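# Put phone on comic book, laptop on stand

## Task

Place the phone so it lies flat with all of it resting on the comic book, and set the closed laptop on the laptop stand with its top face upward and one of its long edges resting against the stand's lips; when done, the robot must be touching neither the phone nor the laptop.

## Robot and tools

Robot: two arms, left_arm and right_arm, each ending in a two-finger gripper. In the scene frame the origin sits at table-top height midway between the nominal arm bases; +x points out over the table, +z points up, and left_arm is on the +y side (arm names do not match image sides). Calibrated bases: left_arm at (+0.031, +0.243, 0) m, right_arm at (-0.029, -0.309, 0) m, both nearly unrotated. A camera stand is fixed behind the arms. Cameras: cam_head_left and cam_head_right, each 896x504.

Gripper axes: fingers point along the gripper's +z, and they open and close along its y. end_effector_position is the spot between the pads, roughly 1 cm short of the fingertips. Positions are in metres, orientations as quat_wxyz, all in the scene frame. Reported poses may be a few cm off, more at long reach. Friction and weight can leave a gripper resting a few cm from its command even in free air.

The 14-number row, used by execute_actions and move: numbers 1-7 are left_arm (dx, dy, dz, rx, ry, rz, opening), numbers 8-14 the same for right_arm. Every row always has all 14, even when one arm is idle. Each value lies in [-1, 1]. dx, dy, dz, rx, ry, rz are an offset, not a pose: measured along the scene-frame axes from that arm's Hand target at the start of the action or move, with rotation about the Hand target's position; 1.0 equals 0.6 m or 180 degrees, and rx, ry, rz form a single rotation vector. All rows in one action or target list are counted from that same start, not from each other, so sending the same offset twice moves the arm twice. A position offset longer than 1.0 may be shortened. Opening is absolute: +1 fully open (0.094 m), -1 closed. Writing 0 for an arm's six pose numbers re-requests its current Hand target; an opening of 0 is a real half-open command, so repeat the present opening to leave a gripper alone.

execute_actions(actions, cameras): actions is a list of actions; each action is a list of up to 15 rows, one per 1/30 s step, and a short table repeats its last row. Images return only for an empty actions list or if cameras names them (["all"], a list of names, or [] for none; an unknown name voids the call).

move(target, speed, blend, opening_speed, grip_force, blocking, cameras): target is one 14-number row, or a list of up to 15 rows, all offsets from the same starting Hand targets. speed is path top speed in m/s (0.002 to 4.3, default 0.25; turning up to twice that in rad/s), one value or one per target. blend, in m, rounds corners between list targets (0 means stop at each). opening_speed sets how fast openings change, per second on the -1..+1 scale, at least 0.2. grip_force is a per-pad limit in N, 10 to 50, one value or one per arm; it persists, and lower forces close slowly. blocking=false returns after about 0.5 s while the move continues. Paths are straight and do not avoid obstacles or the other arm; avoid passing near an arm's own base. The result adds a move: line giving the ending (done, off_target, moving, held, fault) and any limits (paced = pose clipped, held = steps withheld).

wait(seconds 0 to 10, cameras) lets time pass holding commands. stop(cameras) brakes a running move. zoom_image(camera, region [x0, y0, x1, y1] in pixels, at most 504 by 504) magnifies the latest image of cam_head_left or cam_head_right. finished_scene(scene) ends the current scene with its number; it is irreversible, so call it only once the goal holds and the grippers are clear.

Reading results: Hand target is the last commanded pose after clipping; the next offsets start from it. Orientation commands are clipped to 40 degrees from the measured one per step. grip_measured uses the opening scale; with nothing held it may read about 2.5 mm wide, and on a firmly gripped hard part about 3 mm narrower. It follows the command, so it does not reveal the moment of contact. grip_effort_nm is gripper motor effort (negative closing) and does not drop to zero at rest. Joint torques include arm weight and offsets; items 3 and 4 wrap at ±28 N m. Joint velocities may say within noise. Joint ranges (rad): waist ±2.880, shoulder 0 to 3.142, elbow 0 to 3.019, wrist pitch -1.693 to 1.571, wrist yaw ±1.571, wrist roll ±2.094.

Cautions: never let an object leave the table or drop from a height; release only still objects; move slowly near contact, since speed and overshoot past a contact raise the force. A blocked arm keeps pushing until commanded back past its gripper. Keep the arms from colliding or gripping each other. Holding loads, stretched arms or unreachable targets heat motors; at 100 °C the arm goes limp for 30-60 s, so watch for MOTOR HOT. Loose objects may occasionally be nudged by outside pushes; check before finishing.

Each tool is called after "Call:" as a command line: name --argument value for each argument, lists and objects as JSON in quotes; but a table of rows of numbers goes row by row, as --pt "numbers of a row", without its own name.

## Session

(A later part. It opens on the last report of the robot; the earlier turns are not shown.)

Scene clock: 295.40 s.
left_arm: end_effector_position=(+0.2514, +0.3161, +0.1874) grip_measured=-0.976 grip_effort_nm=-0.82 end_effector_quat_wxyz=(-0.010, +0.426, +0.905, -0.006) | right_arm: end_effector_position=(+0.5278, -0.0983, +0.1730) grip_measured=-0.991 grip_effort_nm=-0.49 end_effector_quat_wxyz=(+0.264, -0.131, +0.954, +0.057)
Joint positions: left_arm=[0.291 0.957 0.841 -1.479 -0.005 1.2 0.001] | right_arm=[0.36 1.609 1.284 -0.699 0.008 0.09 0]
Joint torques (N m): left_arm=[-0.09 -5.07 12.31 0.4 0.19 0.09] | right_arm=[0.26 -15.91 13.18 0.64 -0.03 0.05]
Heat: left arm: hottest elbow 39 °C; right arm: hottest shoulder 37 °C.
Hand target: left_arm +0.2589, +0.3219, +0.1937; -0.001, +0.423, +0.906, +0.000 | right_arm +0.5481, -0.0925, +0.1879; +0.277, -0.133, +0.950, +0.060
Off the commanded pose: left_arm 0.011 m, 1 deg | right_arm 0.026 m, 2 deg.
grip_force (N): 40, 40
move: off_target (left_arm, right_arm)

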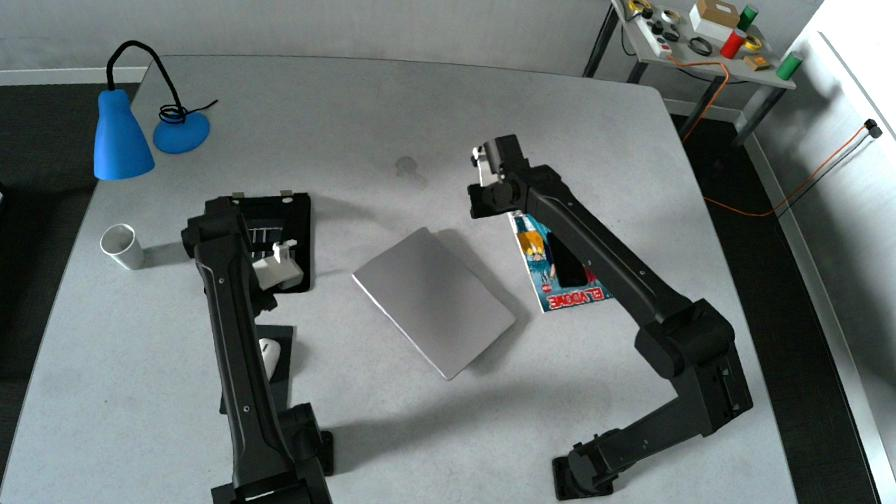

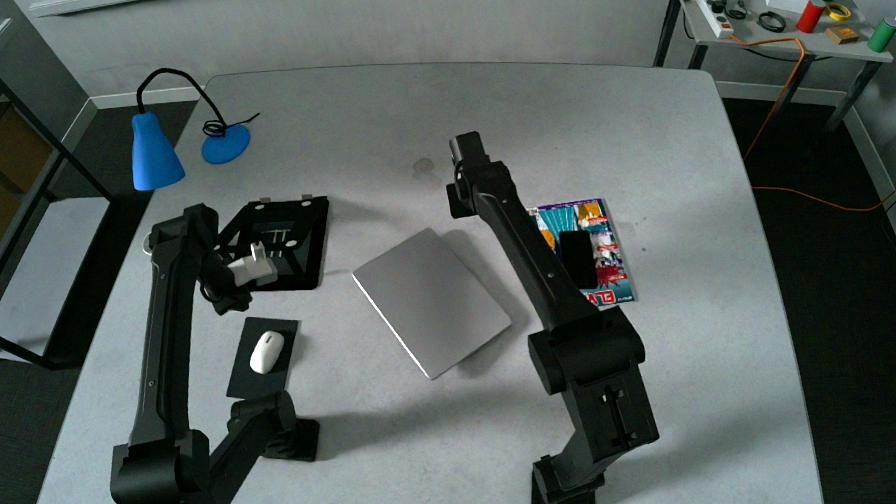

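Call:
move --pt "0.1 -0.2 0.08 0 0 0 -1 -0.25 -0.4 0.15 0 0 0 -1" --pt "0.543 -0.603 -0.03 0 0 0 -1 -0.42 -0.62 0.1 -0.066 0.183 0 -1" --speed 0.25 --blend '[0.05, 0]' --cameras '["all"]'

Call:
zoom_image --camera "cam_head_left" --region '[320, 130, 560, 400]'

Call:
zoom_image --camera "cam_head_right" --region '[320, 130, 560, 400]'

Scene clock: 328.70 s.
left_arm: end_effector_position=(+0.5703, -0.0268, +0.1557) grip_measured=-0.976 grip_effort_nm=-0.82 end_effector_quat_wxyz=(-0.025, +0.422, +0.906, -0.002) | right_arm: end_effector_position=(+0.2820, -0.4534, +0.2309) grip_measured=-0.991 grip_effort_nm=-0.49 end_effector_quat_wxyz=(-0.032, -0.140, +0.990, +0.007)
Joint positions: left_arm=[-0.49 1.985 1.864 -1.499 0.004 0.412 0.001] | right_arm=[-0.427 1.277 1.187 -1.542 0.022 -0.702 0]
Joint torques (N m): left_arm=[-2.37 -21.07 16.72 -0.21 -0.1 -0.05] | right_arm=[-0.26 -9.47 12.64 -0.31 0.07 0.09]
Motor temperatures (°C): left_arm=[23 25 39 24 27 24 28] | right_arm=[27 36 41 25 24 23 25]
Heat: left arm: hottest elbow 39 °C; right arm: hottest elbow 41 °C.
Hand target: left_arm +0.5848, -0.0399, +0.1759; -0.001, +0.423, +0.906, +0.000 | right_arm +0.2961, -0.4644, +0.2481; -0.018, -0.138, +0.990, -0.002
Off the commanded pose: left_arm 0.028 m, 3 deg | right_arm 0.025 m, 2 deg.
grip_force (N): 40, 40
move: off_target (left_arm, right_arm)

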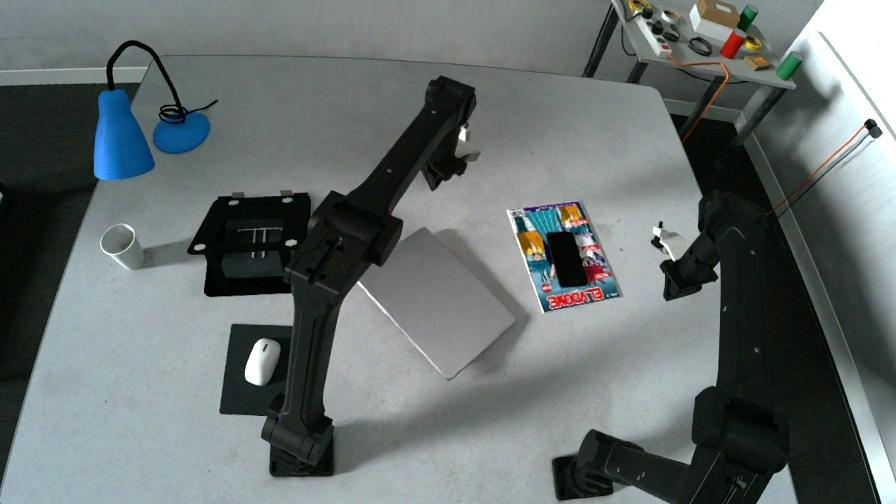

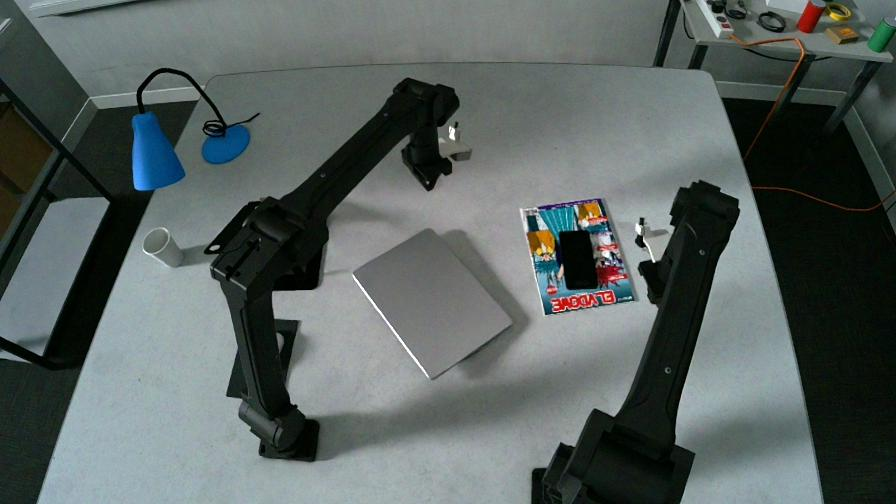

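Scaled by 1.867.

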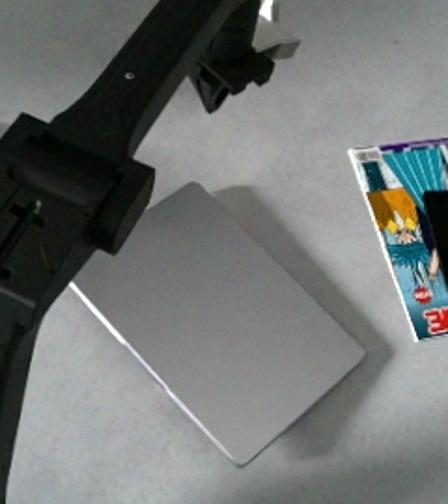

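Scaled by 1.867.

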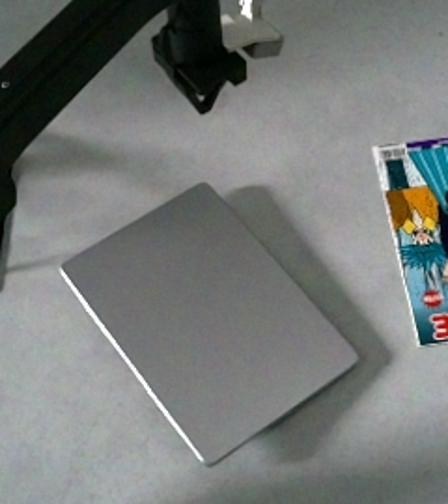

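Call:
move --pt "-0.055 -0.035 -0.15 0 0 0 -1 0 0 0 0 0 0 -1" --pt "-0.055 -0.035 -0.235 0 0 0 -1 0 0 0 0 0 0 -1" --speed '[0.15, 0.08]' --cameras '["all"]'

Call:
zoom_image --camera "cam_head_left" --region '[380, 150, 520, 290]'

Call:
zoom_image --camera "cam_head_right" --region '[380, 150, 520, 290]'

Scene clock: 337.50 s.
left_arm: end_effector_position=(+0.5548, -0.0562, +0.0416) grip_measured=-0.976 grip_effort_nm=-0.82 end_effector_quat_wxyz=(-0.001, +0.422, +0.906, -0.002) | right_arm: end_effector_position=(+0.2820, -0.4534, +0.2309) grip_measured=-0.991 grip_effort_nm=-0.49 end_effector_quat_wxyz=(-0.032, -0.140, +0.990, +0.007)
Joint positions: left_arm=[-0.545 2.035 1.633 -1.17 0.004 0.356 0.001] | right_arm=[-0.427 1.277 1.187 -1.542 0.022 -0.702 0]
Joint torques (N m): left_arm=[-2.02 -21.83 8.69 0.68 -0.14 -0.05] | right_arm=[-0.26 -9.58 12.68 -0.34 0.07 0.09]
Heat: left arm: hottest elbow 39 °C; right arm: hottest elbow 44 °C.
Hand target: left_arm +0.5518, -0.0610, +0.0350; -0.001, +0.423, +0.906, +0.000 | right_arm +0.2961, -0.4644, +0.2481; -0.018, -0.138, +0.990, -0.002
Off the commanded pose: left_arm 0.009 m, 0 deg | right_arm 0.025 m, 2 deg.
grip_force (N): 40, 40
move: off_target (right_arm)

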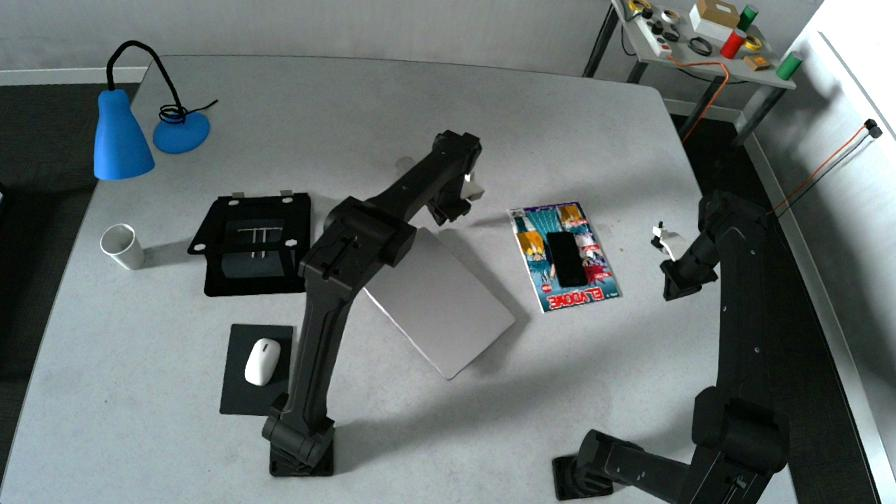

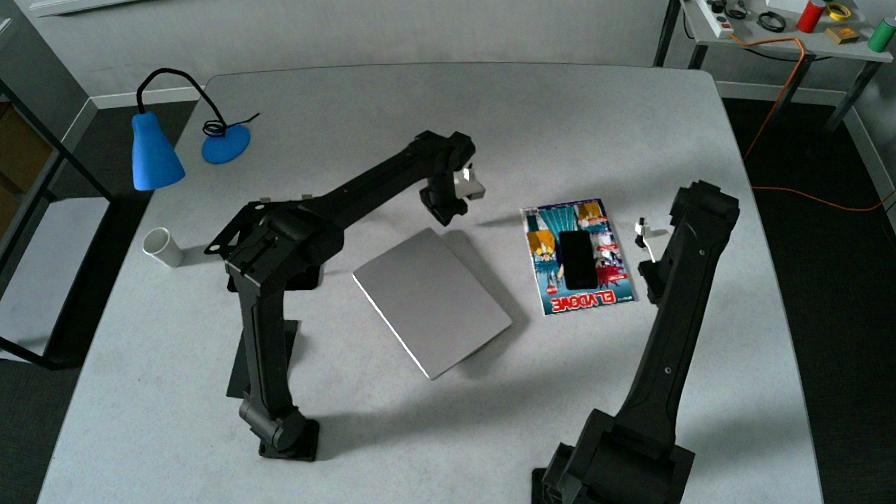

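Scaled by 3.600.

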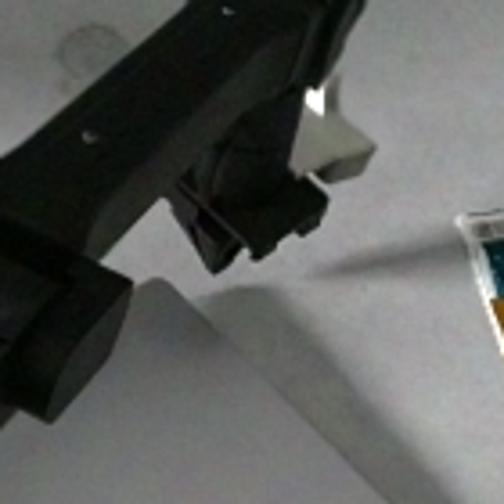

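Scaled by 3.600.

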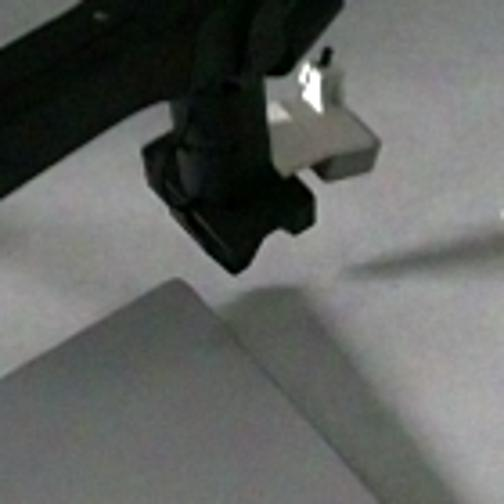

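Call:
move --pt "0.0 -0.03 0.03 0 0 0.53 -1 0 0 0 0 0 0 -1" --pt "0.0 -0.03 -0.035 0 0 0.53 -1 0 0 0 0 0 0 -1" --speed '[0.3, 0.08]' --cameras '["all"]'

Call:
zoom_image --camera "cam_head_left" --region '[380, 150, 520, 290]'

Call:
zoom_image --camera "cam_head_right" --region '[380, 150, 520, 290]'

Scene clock: 350.53 s.
left_arm: end_effector_position=(+0.5523, -0.0689, +0.0161) grip_measured=-0.976 grip_effort_nm=-0.82 end_effector_quat_wxyz=(-0.004, -0.388, +0.921, +0.003) | right_arm: end_effector_position=(+0.2820, -0.4534, +0.2309) grip_measured=-0.991 grip_effort_nm=-0.49 end_effector_quat_wxyz=(-0.032, -0.140, +0.990, +0.007)
Joint positions: left_arm=[-0.565 2.078 1.633 -1.136 0.004 -1.334 0.001] | right_arm=[-0.427 1.277 1.187 -1.542 0.022 -0.702 0]
Joint torques (N m): left_arm=[-2.55 -21.54 9.91 0.62 -0.13 -0.05] | right_arm=[-0.26 -9.47 12.68 -0.29 0.07 0.08]
Motor temperatures (°C): left_arm=[23 27 38 24 27 24 28] | right_arm=[27 35 46 25 24 23 26]
Heat: left arm: hottest elbow 38 °C; right arm: hottest elbow 46 °C.
Hand target: left_arm +0.5518, -0.0789, +0.0138; -0.001, -0.385, +0.923, -0.001 | right_arm +0.2961, -0.4644, +0.2481; -0.018, -0.138, +0.990, -0.002
Off the commanded pose: left_arm 0.010 m, 1 deg | right_arm 0.025 m, 2 deg.
grip_force (N): 40, 40
move: off_target (right_arm)

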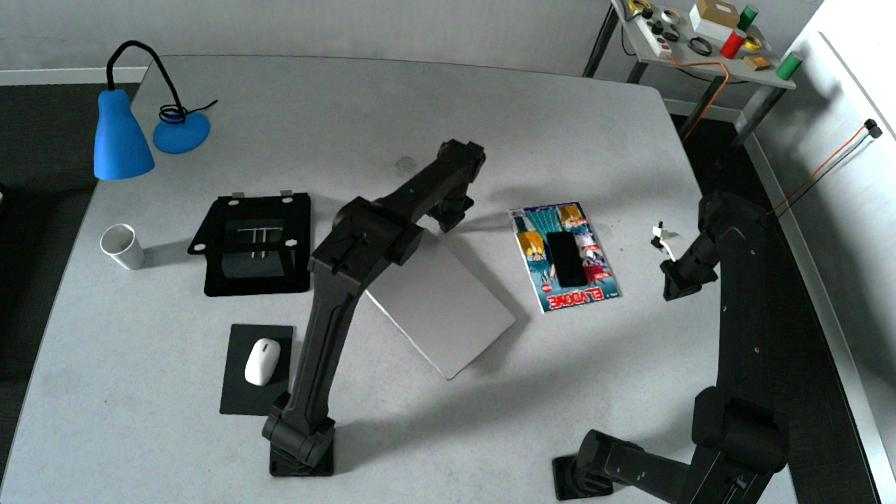

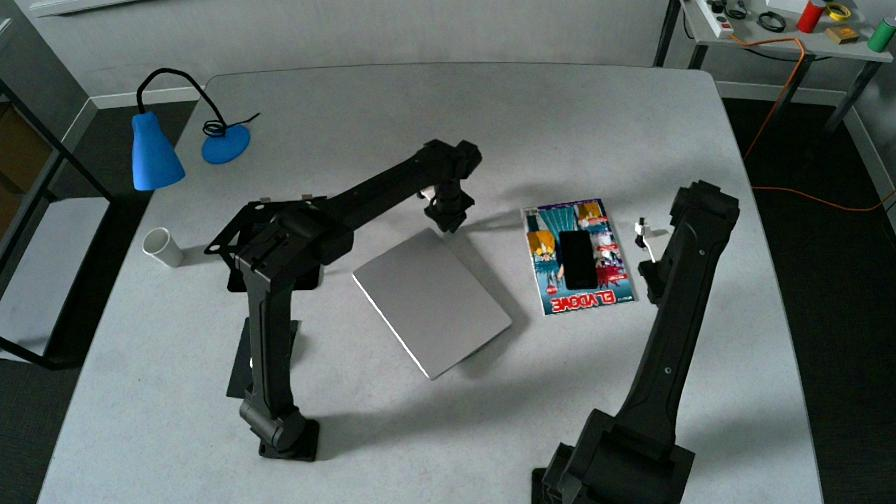

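Scaled by 3.600.

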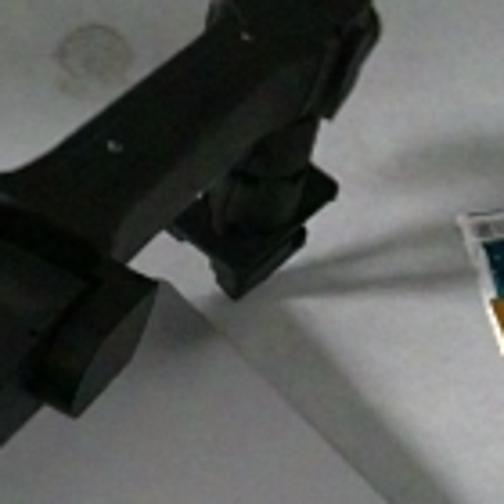

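Scaled by 3.600.

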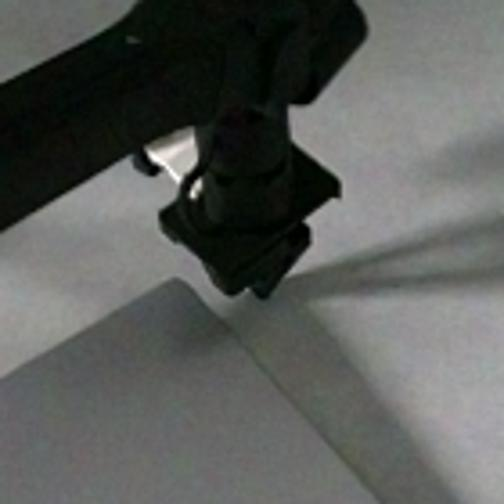

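Call:
move --pt "-0.14 0.14 0 0 0 0.07 -1 0 0 0 0 0 0 -1" --pt "-0.34 0.26 0 0 0 0.18 -1 0 0 0 0 0 0 -1" --speed 0.1 --blend '[0.04,0]' --cameras '["all"]'

Call:
zoom_image --camera "cam_head_left" --region '[330, 200, 530, 400]'

Call:
zoom_image --camera "cam_head_right" --region '[330, 200, 530, 400]'

Scene clock: 363.60 s.
left_arm: end_effector_position=(+0.3526, +0.0694, +0.0135) grip_measured=-0.976 grip_effort_nm=-0.82 end_effector_quat_wxyz=(+0.000, -0.619, +0.786, -0.002) | right_arm: end_effector_position=(+0.2820, -0.4534, +0.2309) grip_measured=-0.991 grip_effort_nm=-0.49 end_effector_quat_wxyz=(-0.032, -0.140, +0.990, +0.007)
Joint positions: left_arm=[-0.521 1.534 0.82 -0.853 0.001 -1.826 0.001] | right_arm=[-0.427 1.277 1.187 -1.542 0.022 -0.702 0]
Joint torques (N m): left_arm=[0.09 -13.8 6.09 0.18 -0.06 -0.11] | right_arm=[-0.21 -9.58 12.67 -0.32 0.07 0.08]
Heat: left arm: hottest elbow 37 °C; right arm: hottest elbow 48 °C.
Hand target: left_arm +0.3478, +0.0771, +0.0139; +0.000, -0.628, +0.779, -0.001 | right_arm +0.2961, -0.4644, +0.2481; -0.018, -0.138, +0.990, -0.002
Off the commanded pose: left_arm 0.009 m, 1 deg | right_arm 0.025 m, 2 deg.
grip_force (N): 40, 40
move: off_target (right_arm)

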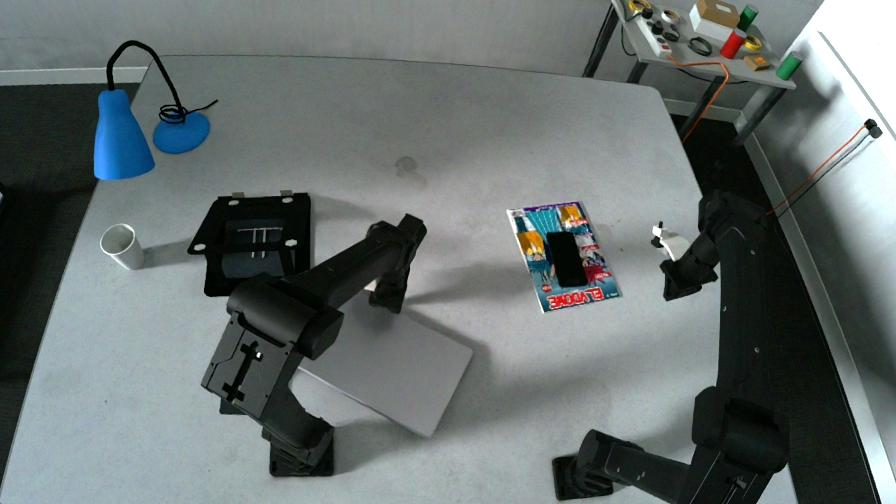

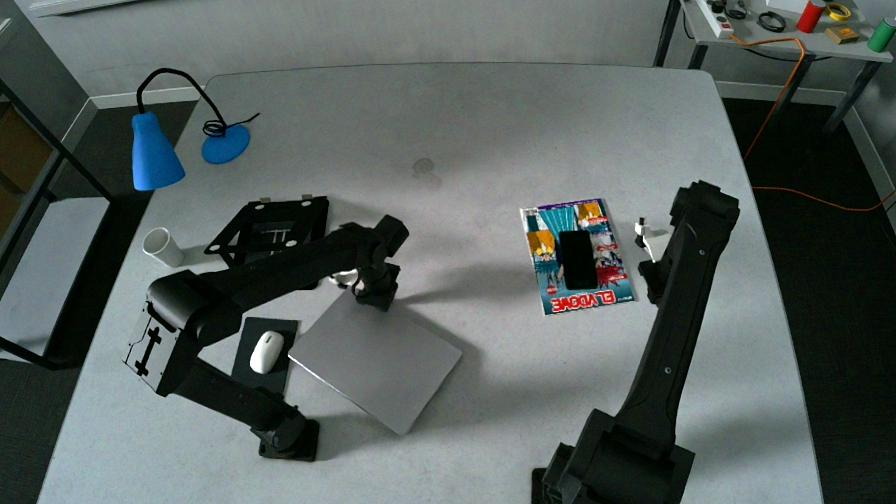

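Scaled by 2.520.

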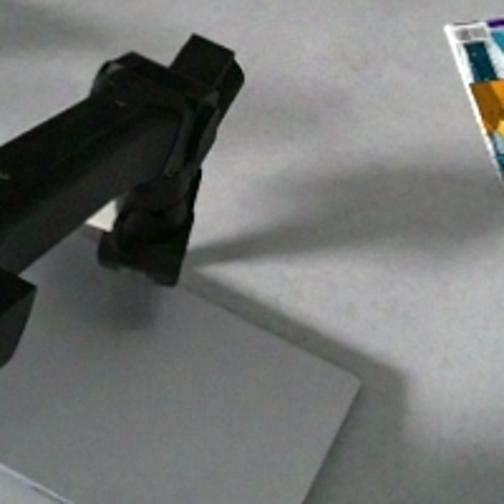

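Scaled by 2.520.

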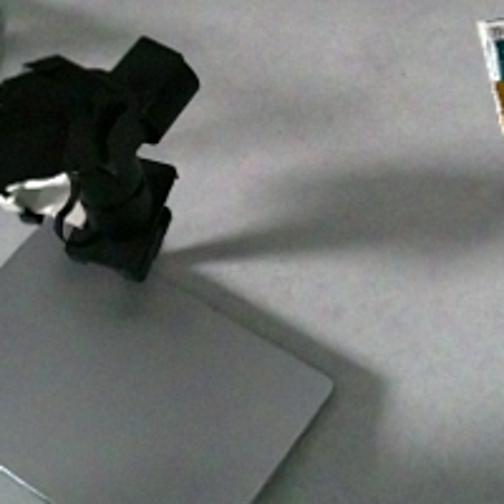

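Call:
move --pt "0.05 0.0 0.15 0 0 0 -1 0.05 0.4 0 0 0 0.12 -1" --pt "-0.15 0.45 0.4 0 0 -0.3 -1 -0.45 0.83 -0.1 0 0 0.245 -1" --speed 0.25 --blend '[0.05, 0]' --cameras '["all"]'

Call:
zoom_image --camera "cam_head_left" --region '[260, 250, 510, 500]'

Call:
zoom_image --camera "cam_head_right" --region '[260, 250, 510, 500]'

Scene clock: 395.80 s.
left_arm: end_effector_position=(+0.2443, +0.3375, +0.2268) grip_measured=-0.976 grip_effort_nm=-0.82 end_effector_quat_wxyz=(-0.030, -0.203, +0.979, -0.005) | right_arm: end_effector_position=(+0.0255, +0.0134, +0.1758) grip_measured=-0.991 grip_effort_nm=-0.49 end_effector_quat_wxyz=(-0.031, -0.498, +0.866, -0.024)
Joint positions: left_arm=[0.389 0.979 0.957 -1.61 -0.003 0.01 0.001] | right_arm=[1.392 1.271 1.035 -1.411 -0.016 0.352 0]
Joint torques (N m): left_arm=[0.21 -5.07 17.06 -0.09 0.11 0.17] | right_arm=[1.26 -9.52 11.47 0.34 0.11 0.25]
Heat: left arm: hottest elbow 34 °C; right arm: hottest elbow 49 °C.
Hand target: left_arm +0.2578, +0.3471, +0.2539; -0.001, -0.206, +0.979, -0.001 | right_arm +0.0261, +0.0336, +0.1882; -0.016, -0.500, +0.866, -0.009
Off the commanded pose: left_arm 0.032 m, 3 deg | right_arm 0.024 m, 2 deg.
grip_force (N): 40, 40
move: off_target (left_arm, right_arm)

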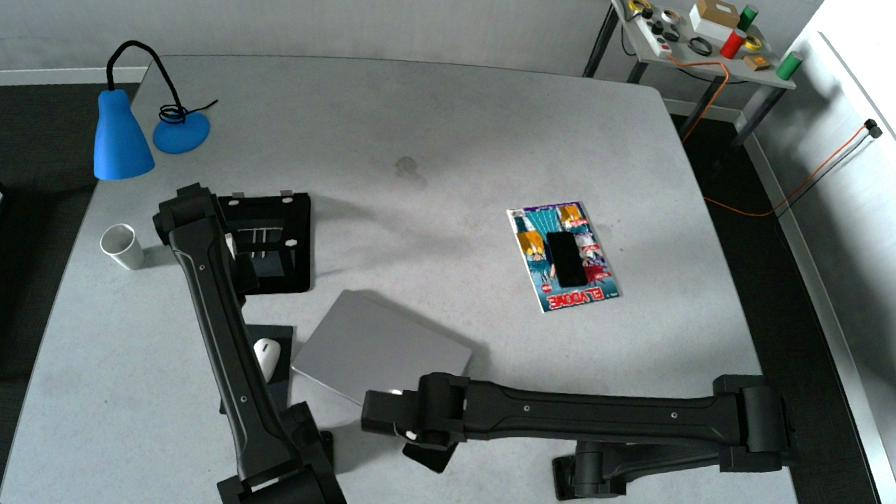

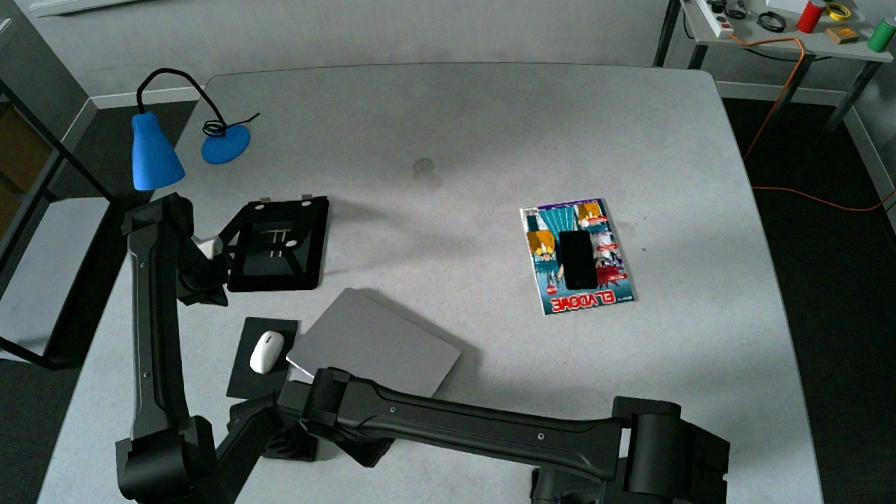

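Scaled by 2.016.

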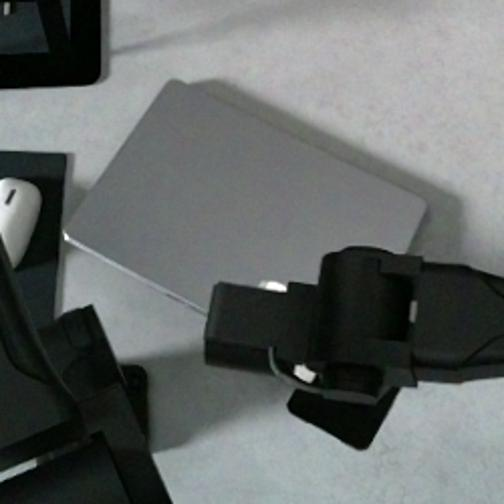

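Scaled by 2.016.

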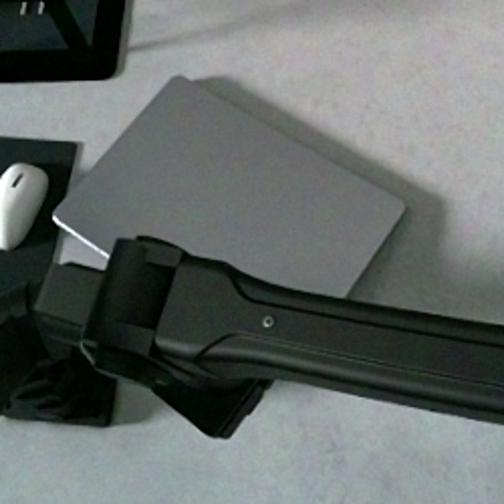

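Call:
move --pt "0 0 0 0 0 0 -1 0 -0.02 -0.28 0 0 0 -1" --speed 0.12

Scene clock: 400.10 s.
left_arm: end_effector_position=(+0.2443, +0.3375, +0.2268) grip_measured=-0.976 grip_effort_nm=-0.82 end_effector_quat_wxyz=(-0.030, -0.202, +0.979, -0.005) | right_arm: end_effector_position=(+0.0276, +0.0250, +0.0290) grip_measured=-0.991 grip_effort_nm=-0.49 end_effector_quat_wxyz=(-0.011, -0.499, +0.867, -0.002)
Joint positions: left_arm=[0.389 0.979 0.957 -1.61 -0.002 0.01 0.001] | right_arm=[1.392 1.452 0.78 -0.916 -0.015 0.352 0]
Joint torques (N m): left_arm=[0.67 -5.42 17.16 0.08 0.14 0.07] | right_arm=[0.79 -10.17 5.74 0.5 0.11 0.17]
Heat: left arm: hottest elbow 34 °C; right arm: hottest elbow 48 °C.
Hand target: left_arm +0.2578, +0.3471, +0.2539; -0.001, -0.206, +0.979, -0.001 | right_arm +0.0259, +0.0215, +0.0200; -0.016, -0.500, +0.866, -0.009
Off the commanded pose: left_arm 0.032 m, 3 deg | right_arm 0.010 m, 1 deg.
grip_force (N): 40, 40
move: off_target (left_arm)

Call:
move --pt "0 0 0 0 0 0 -1 0 0 -0.012 0 0 0 -1" --pt "0 0 0 0 0 0 -1 0.23 -0.02 -0.012 0 0 0.14 -1" --speed 0.1 --cameras '["all"]'

Call:
zoom_image --camera "cam_head_left" --region '[260, 200, 510, 450]'

Call:
zoom_image --camera "cam_head_right" --region '[260, 200, 510, 450]'

Scene clock: 406.90 s.
left_arm: end_effector_position=(+0.2443, +0.3375, +0.2268) grip_measured=-0.976 grip_effort_nm=-0.82 end_effector_quat_wxyz=(-0.030, -0.202, +0.979, -0.005) | right_arm: end_effector_position=(+0.1425, -0.0075, +0.0109) grip_measured=-0.991 grip_effort_nm=-0.49 end_effector_quat_wxyz=(+0.027, +0.683, -0.729, +0.011)
Joint positions: left_arm=[0.389 0.979 0.957 -1.61 -0.002 0.01 0.001] | right_arm=[1.053 1.533 0.808 -0.904 0.006 -0.447 0]
Joint torques (N m): left_arm=[-0.44 -5.54 17.05 -0.12 0.15 0.07] | right_arm=[-1.14 -9.76 10.03 0.28 0.36 0.16]
Heat: left arm: hottest elbow 35 °C; right arm: hottest elbow 46 °C.
Hand target: left_arm +0.2578, +0.3471, +0.2539; -0.001, -0.206, +0.979, -0.001 | right_arm +0.1640, +0.0095, +0.0129; +0.014, +0.677, -0.736, +0.012
Off the commanded pose: left_arm 0.032 m, 3 deg | right_arm 0.027 m, 2 deg.
grip_force (N): 40, 40
move: off_target (left_arm, right_arm)

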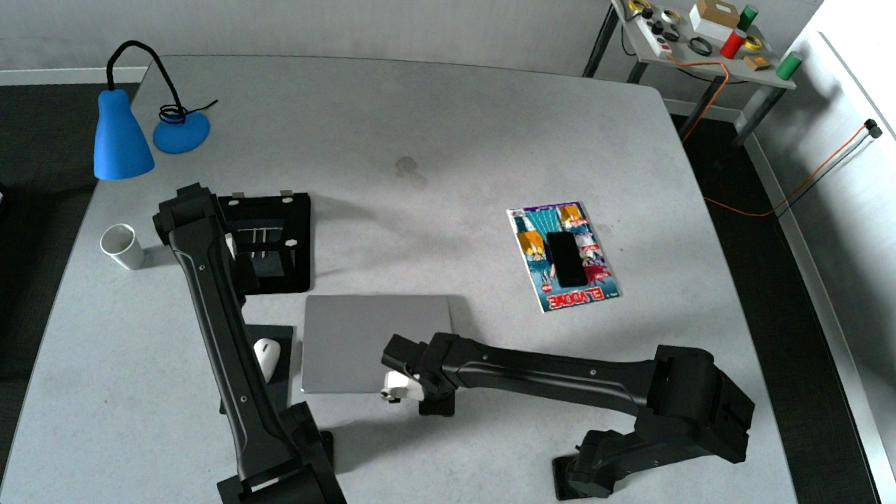

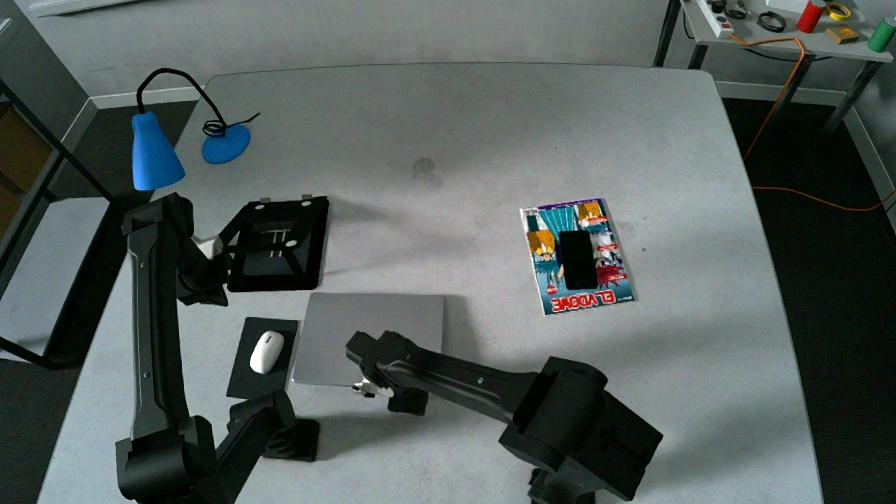

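Scaled by 2.016.

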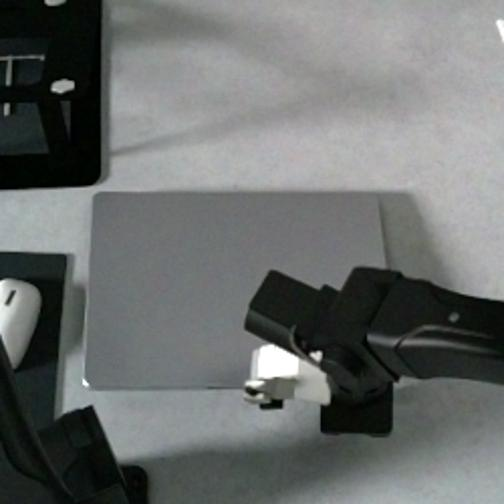

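Scaled by 2.016.

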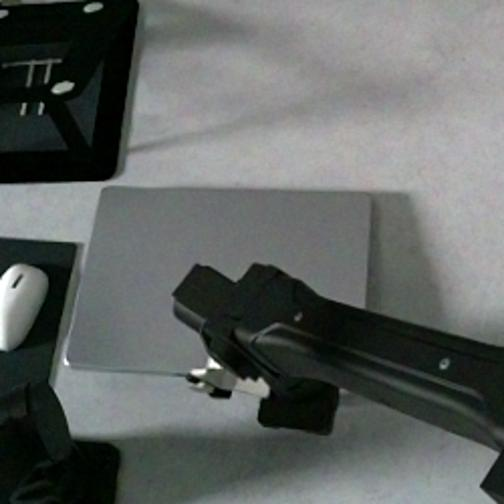

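Call:
move --pt "0.012 -0.078 -0.15 0 0 -0.13 -1 -0.13 -0.05 0.05 0 0 0 -1" --pt "0.012 -0.078 -0.22 0 0 -0.13 -1 0.1 -0.6 0.35 0 0 0 -1" --speed 0.25 --blend '[0.03, 0]' --cameras '["all"]'

Call:
zoom_image --camera "cam_head_left" --region '[180, 200, 430, 450]'

Call:
zoom_image --camera "cam_head_right" --region '[180, 200, 430, 450]'

Scene clock: 418.37 s.
left_arm: end_effector_position=(+0.2642, +0.3045, +0.1278) grip_measured=-0.976 grip_effort_nm=-0.82 end_effector_quat_wxyz=(+0.002, -0.015, +1.000, +0.001) | right_arm: end_effector_position=(+0.2075, -0.3455, +0.2016) grip_measured=-0.991 grip_effort_nm=-0.49 end_effector_quat_wxyz=(+0.027, +0.678, -0.734, -0.002)
Joint positions: left_arm=[0.23 1.001 0.708 -1.273 -0.002 0.23 0.001] | right_arm=[-0.127 0.982 0.893 -1.52 0.039 -1.613 0]
Joint torques (N m): left_arm=[-2.43 -4.66 9.14 0.9 0.07 0.1] | right_arm=[-0.32 -4.72 12.82 -0.34 -0.09 0.04]
Heat: left arm: hottest elbow 35 °C; right arm: hottest elbow 44 °C.
Hand target: left_arm +0.2650, +0.3003, +0.1219; -0.001, -0.003, +1.000, -0.001 | right_arm +0.2240, -0.3505, +0.2230; +0.014, +0.677, -0.736, +0.012
Off the commanded pose: left_arm 0.007 m, 1 deg | right_arm 0.027 m, 2 deg.
grip_force (N): 40, 40
move: off_target (right_arm)

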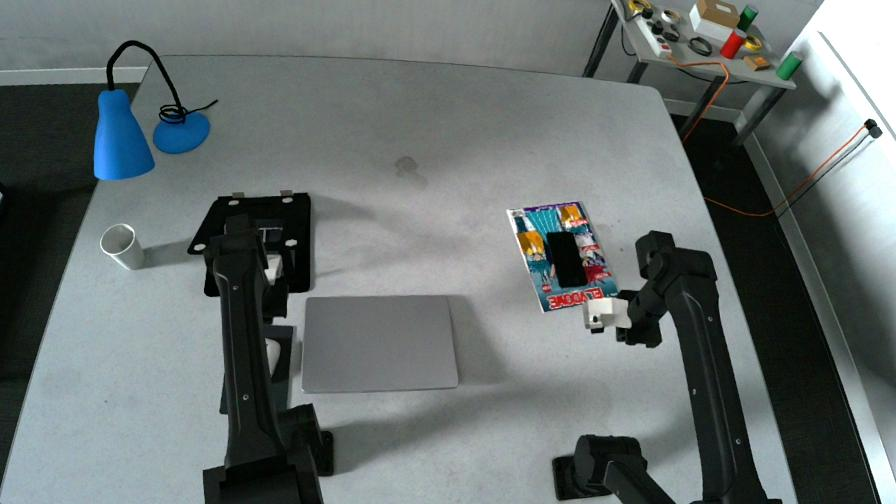

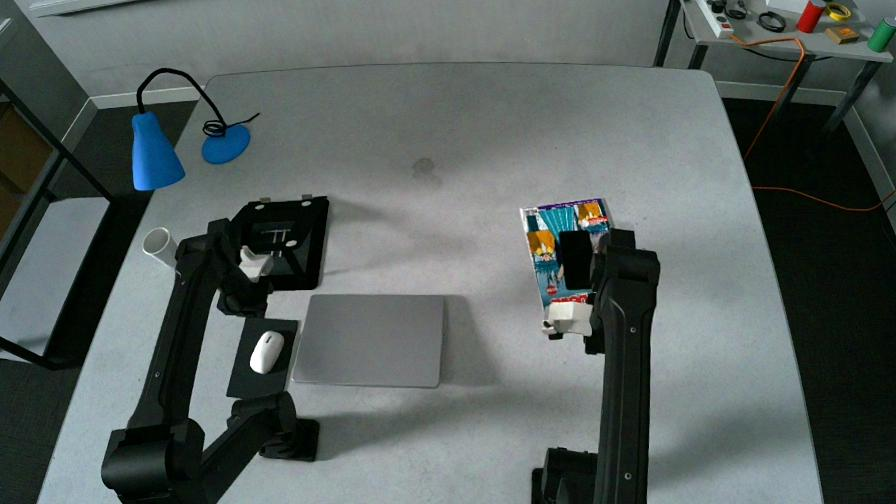

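Scaled by 2.016.

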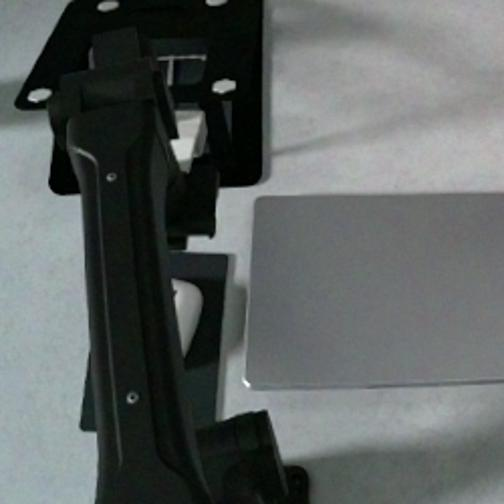

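Scaled by 2.016.

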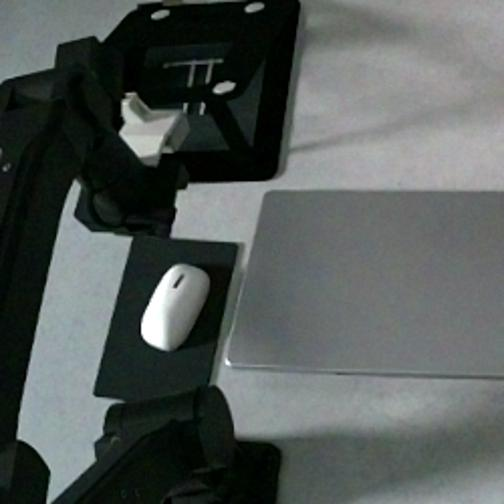

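Call:
move --pt "-0.02 0.0 -0.165 0 0 0 -1 0 0 0 0 0 0 -1" --pt "-0.02 0.0 -0.182 0 0 0 -1 0 0 0 0 0 0 -1" --pt "-0.02 -0.42 -0.182 0 0 0.0 -1 0 0 0 0 0 0 -1" --speed '[0.15,0.05,0.1]' --cameras '["all"]'

Call:
zoom_image --camera "cam_head_left" --region '[300, 220, 550, 470]'

Call:
zoom_image --camera "cam_head_right" --region '[300, 220, 550, 470]'

Scene clock: 427.70 s.
left_arm: end_effector_position=(+0.2347, +0.0814, +0.0093) grip_measured=-0.976 grip_effort_nm=-0.82 end_effector_quat_wxyz=(-0.017, -0.021, +0.999, +0.025) | right_arm: end_effector_position=(+0.2075, -0.3455, +0.2016) grip_measured=-0.991 grip_effort_nm=-0.49 end_effector_quat_wxyz=(+0.027, +0.679, -0.734, -0.002)
Joint positions: left_arm=[-0.707 1.316 0.577 -0.89 -0.016 -0.721 0.001] | right_arm=[-0.127 0.982 0.893 -1.52 0.039 -1.613 0]
Joint torques (N m): left_arm=[-4.78 -5.54 12.79 1.57 0.68 0.02] | right_arm=[-0.38 -4.78 12.82 -0.32 -0.09 0.09]
Heat: left arm: hottest elbow 36 °C; right arm: hottest elbow 43 °C.
Hand target: left_arm +0.2531, +0.0484, +0.0127; -0.001, -0.003, +1.000, -0.001 | right_arm +0.2240, -0.3505, +0.2230; +0.014, +0.677, -0.736, +0.012
Off the commanded pose: left_arm 0.038 m, 4 deg | right_arm 0.027 m, 2 deg.
grip_force (N): 40, 40
move: off_target (left_arm, right_arm)

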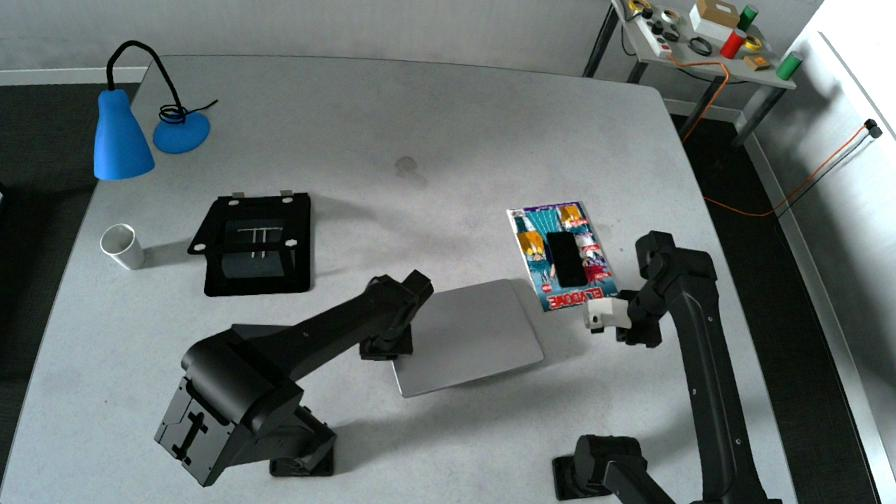

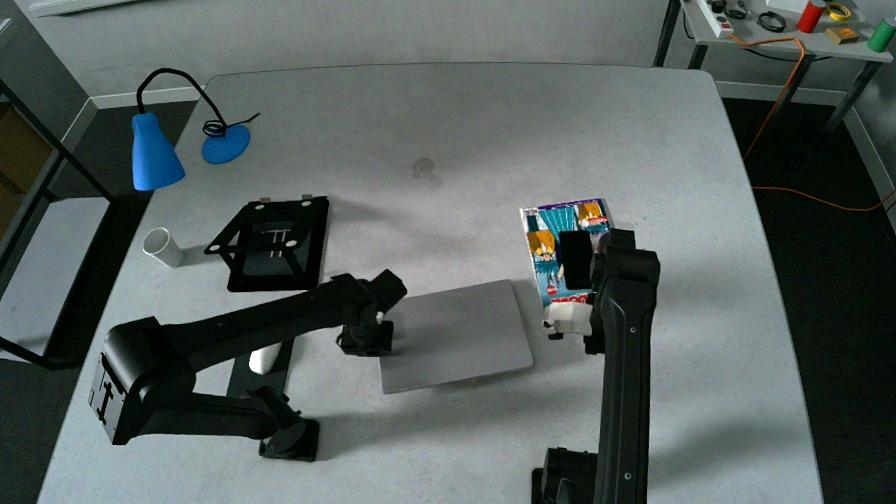

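Scaled by 2.016.

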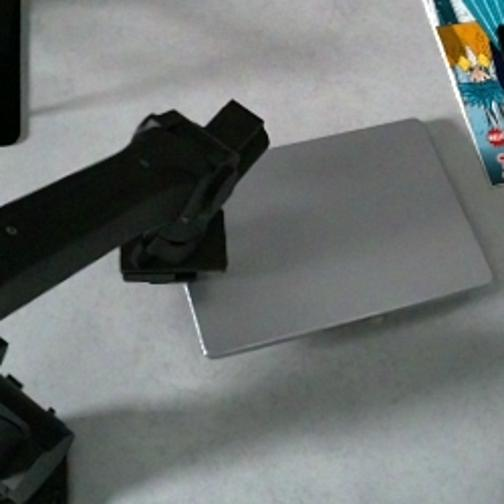

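Scaled by 2.016.

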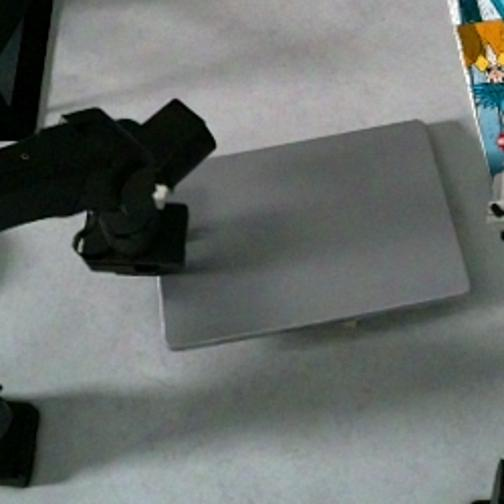

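Call:
zoom_image --camera "cam_head_left" --region '[460, 350, 530, 400]'

Call:
zoom_image --camera "cam_head_right" --region '[440, 350, 510, 400]'

Call:
zoom_image --camera "cam_head_left" --region '[380, 340, 450, 410]'

Scaled by 7.200.

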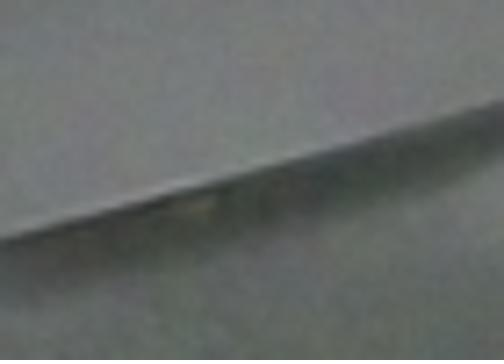

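Scaled by 7.200.

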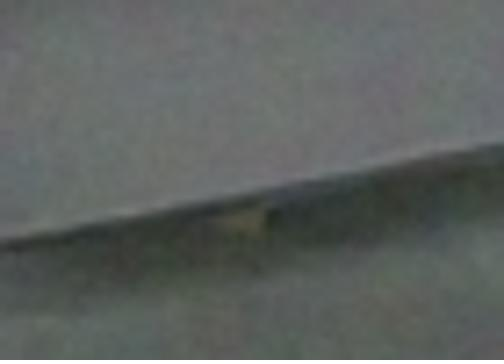

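Scaled by 7.200.

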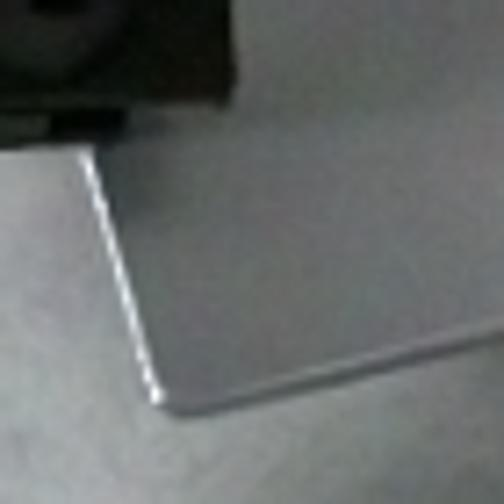

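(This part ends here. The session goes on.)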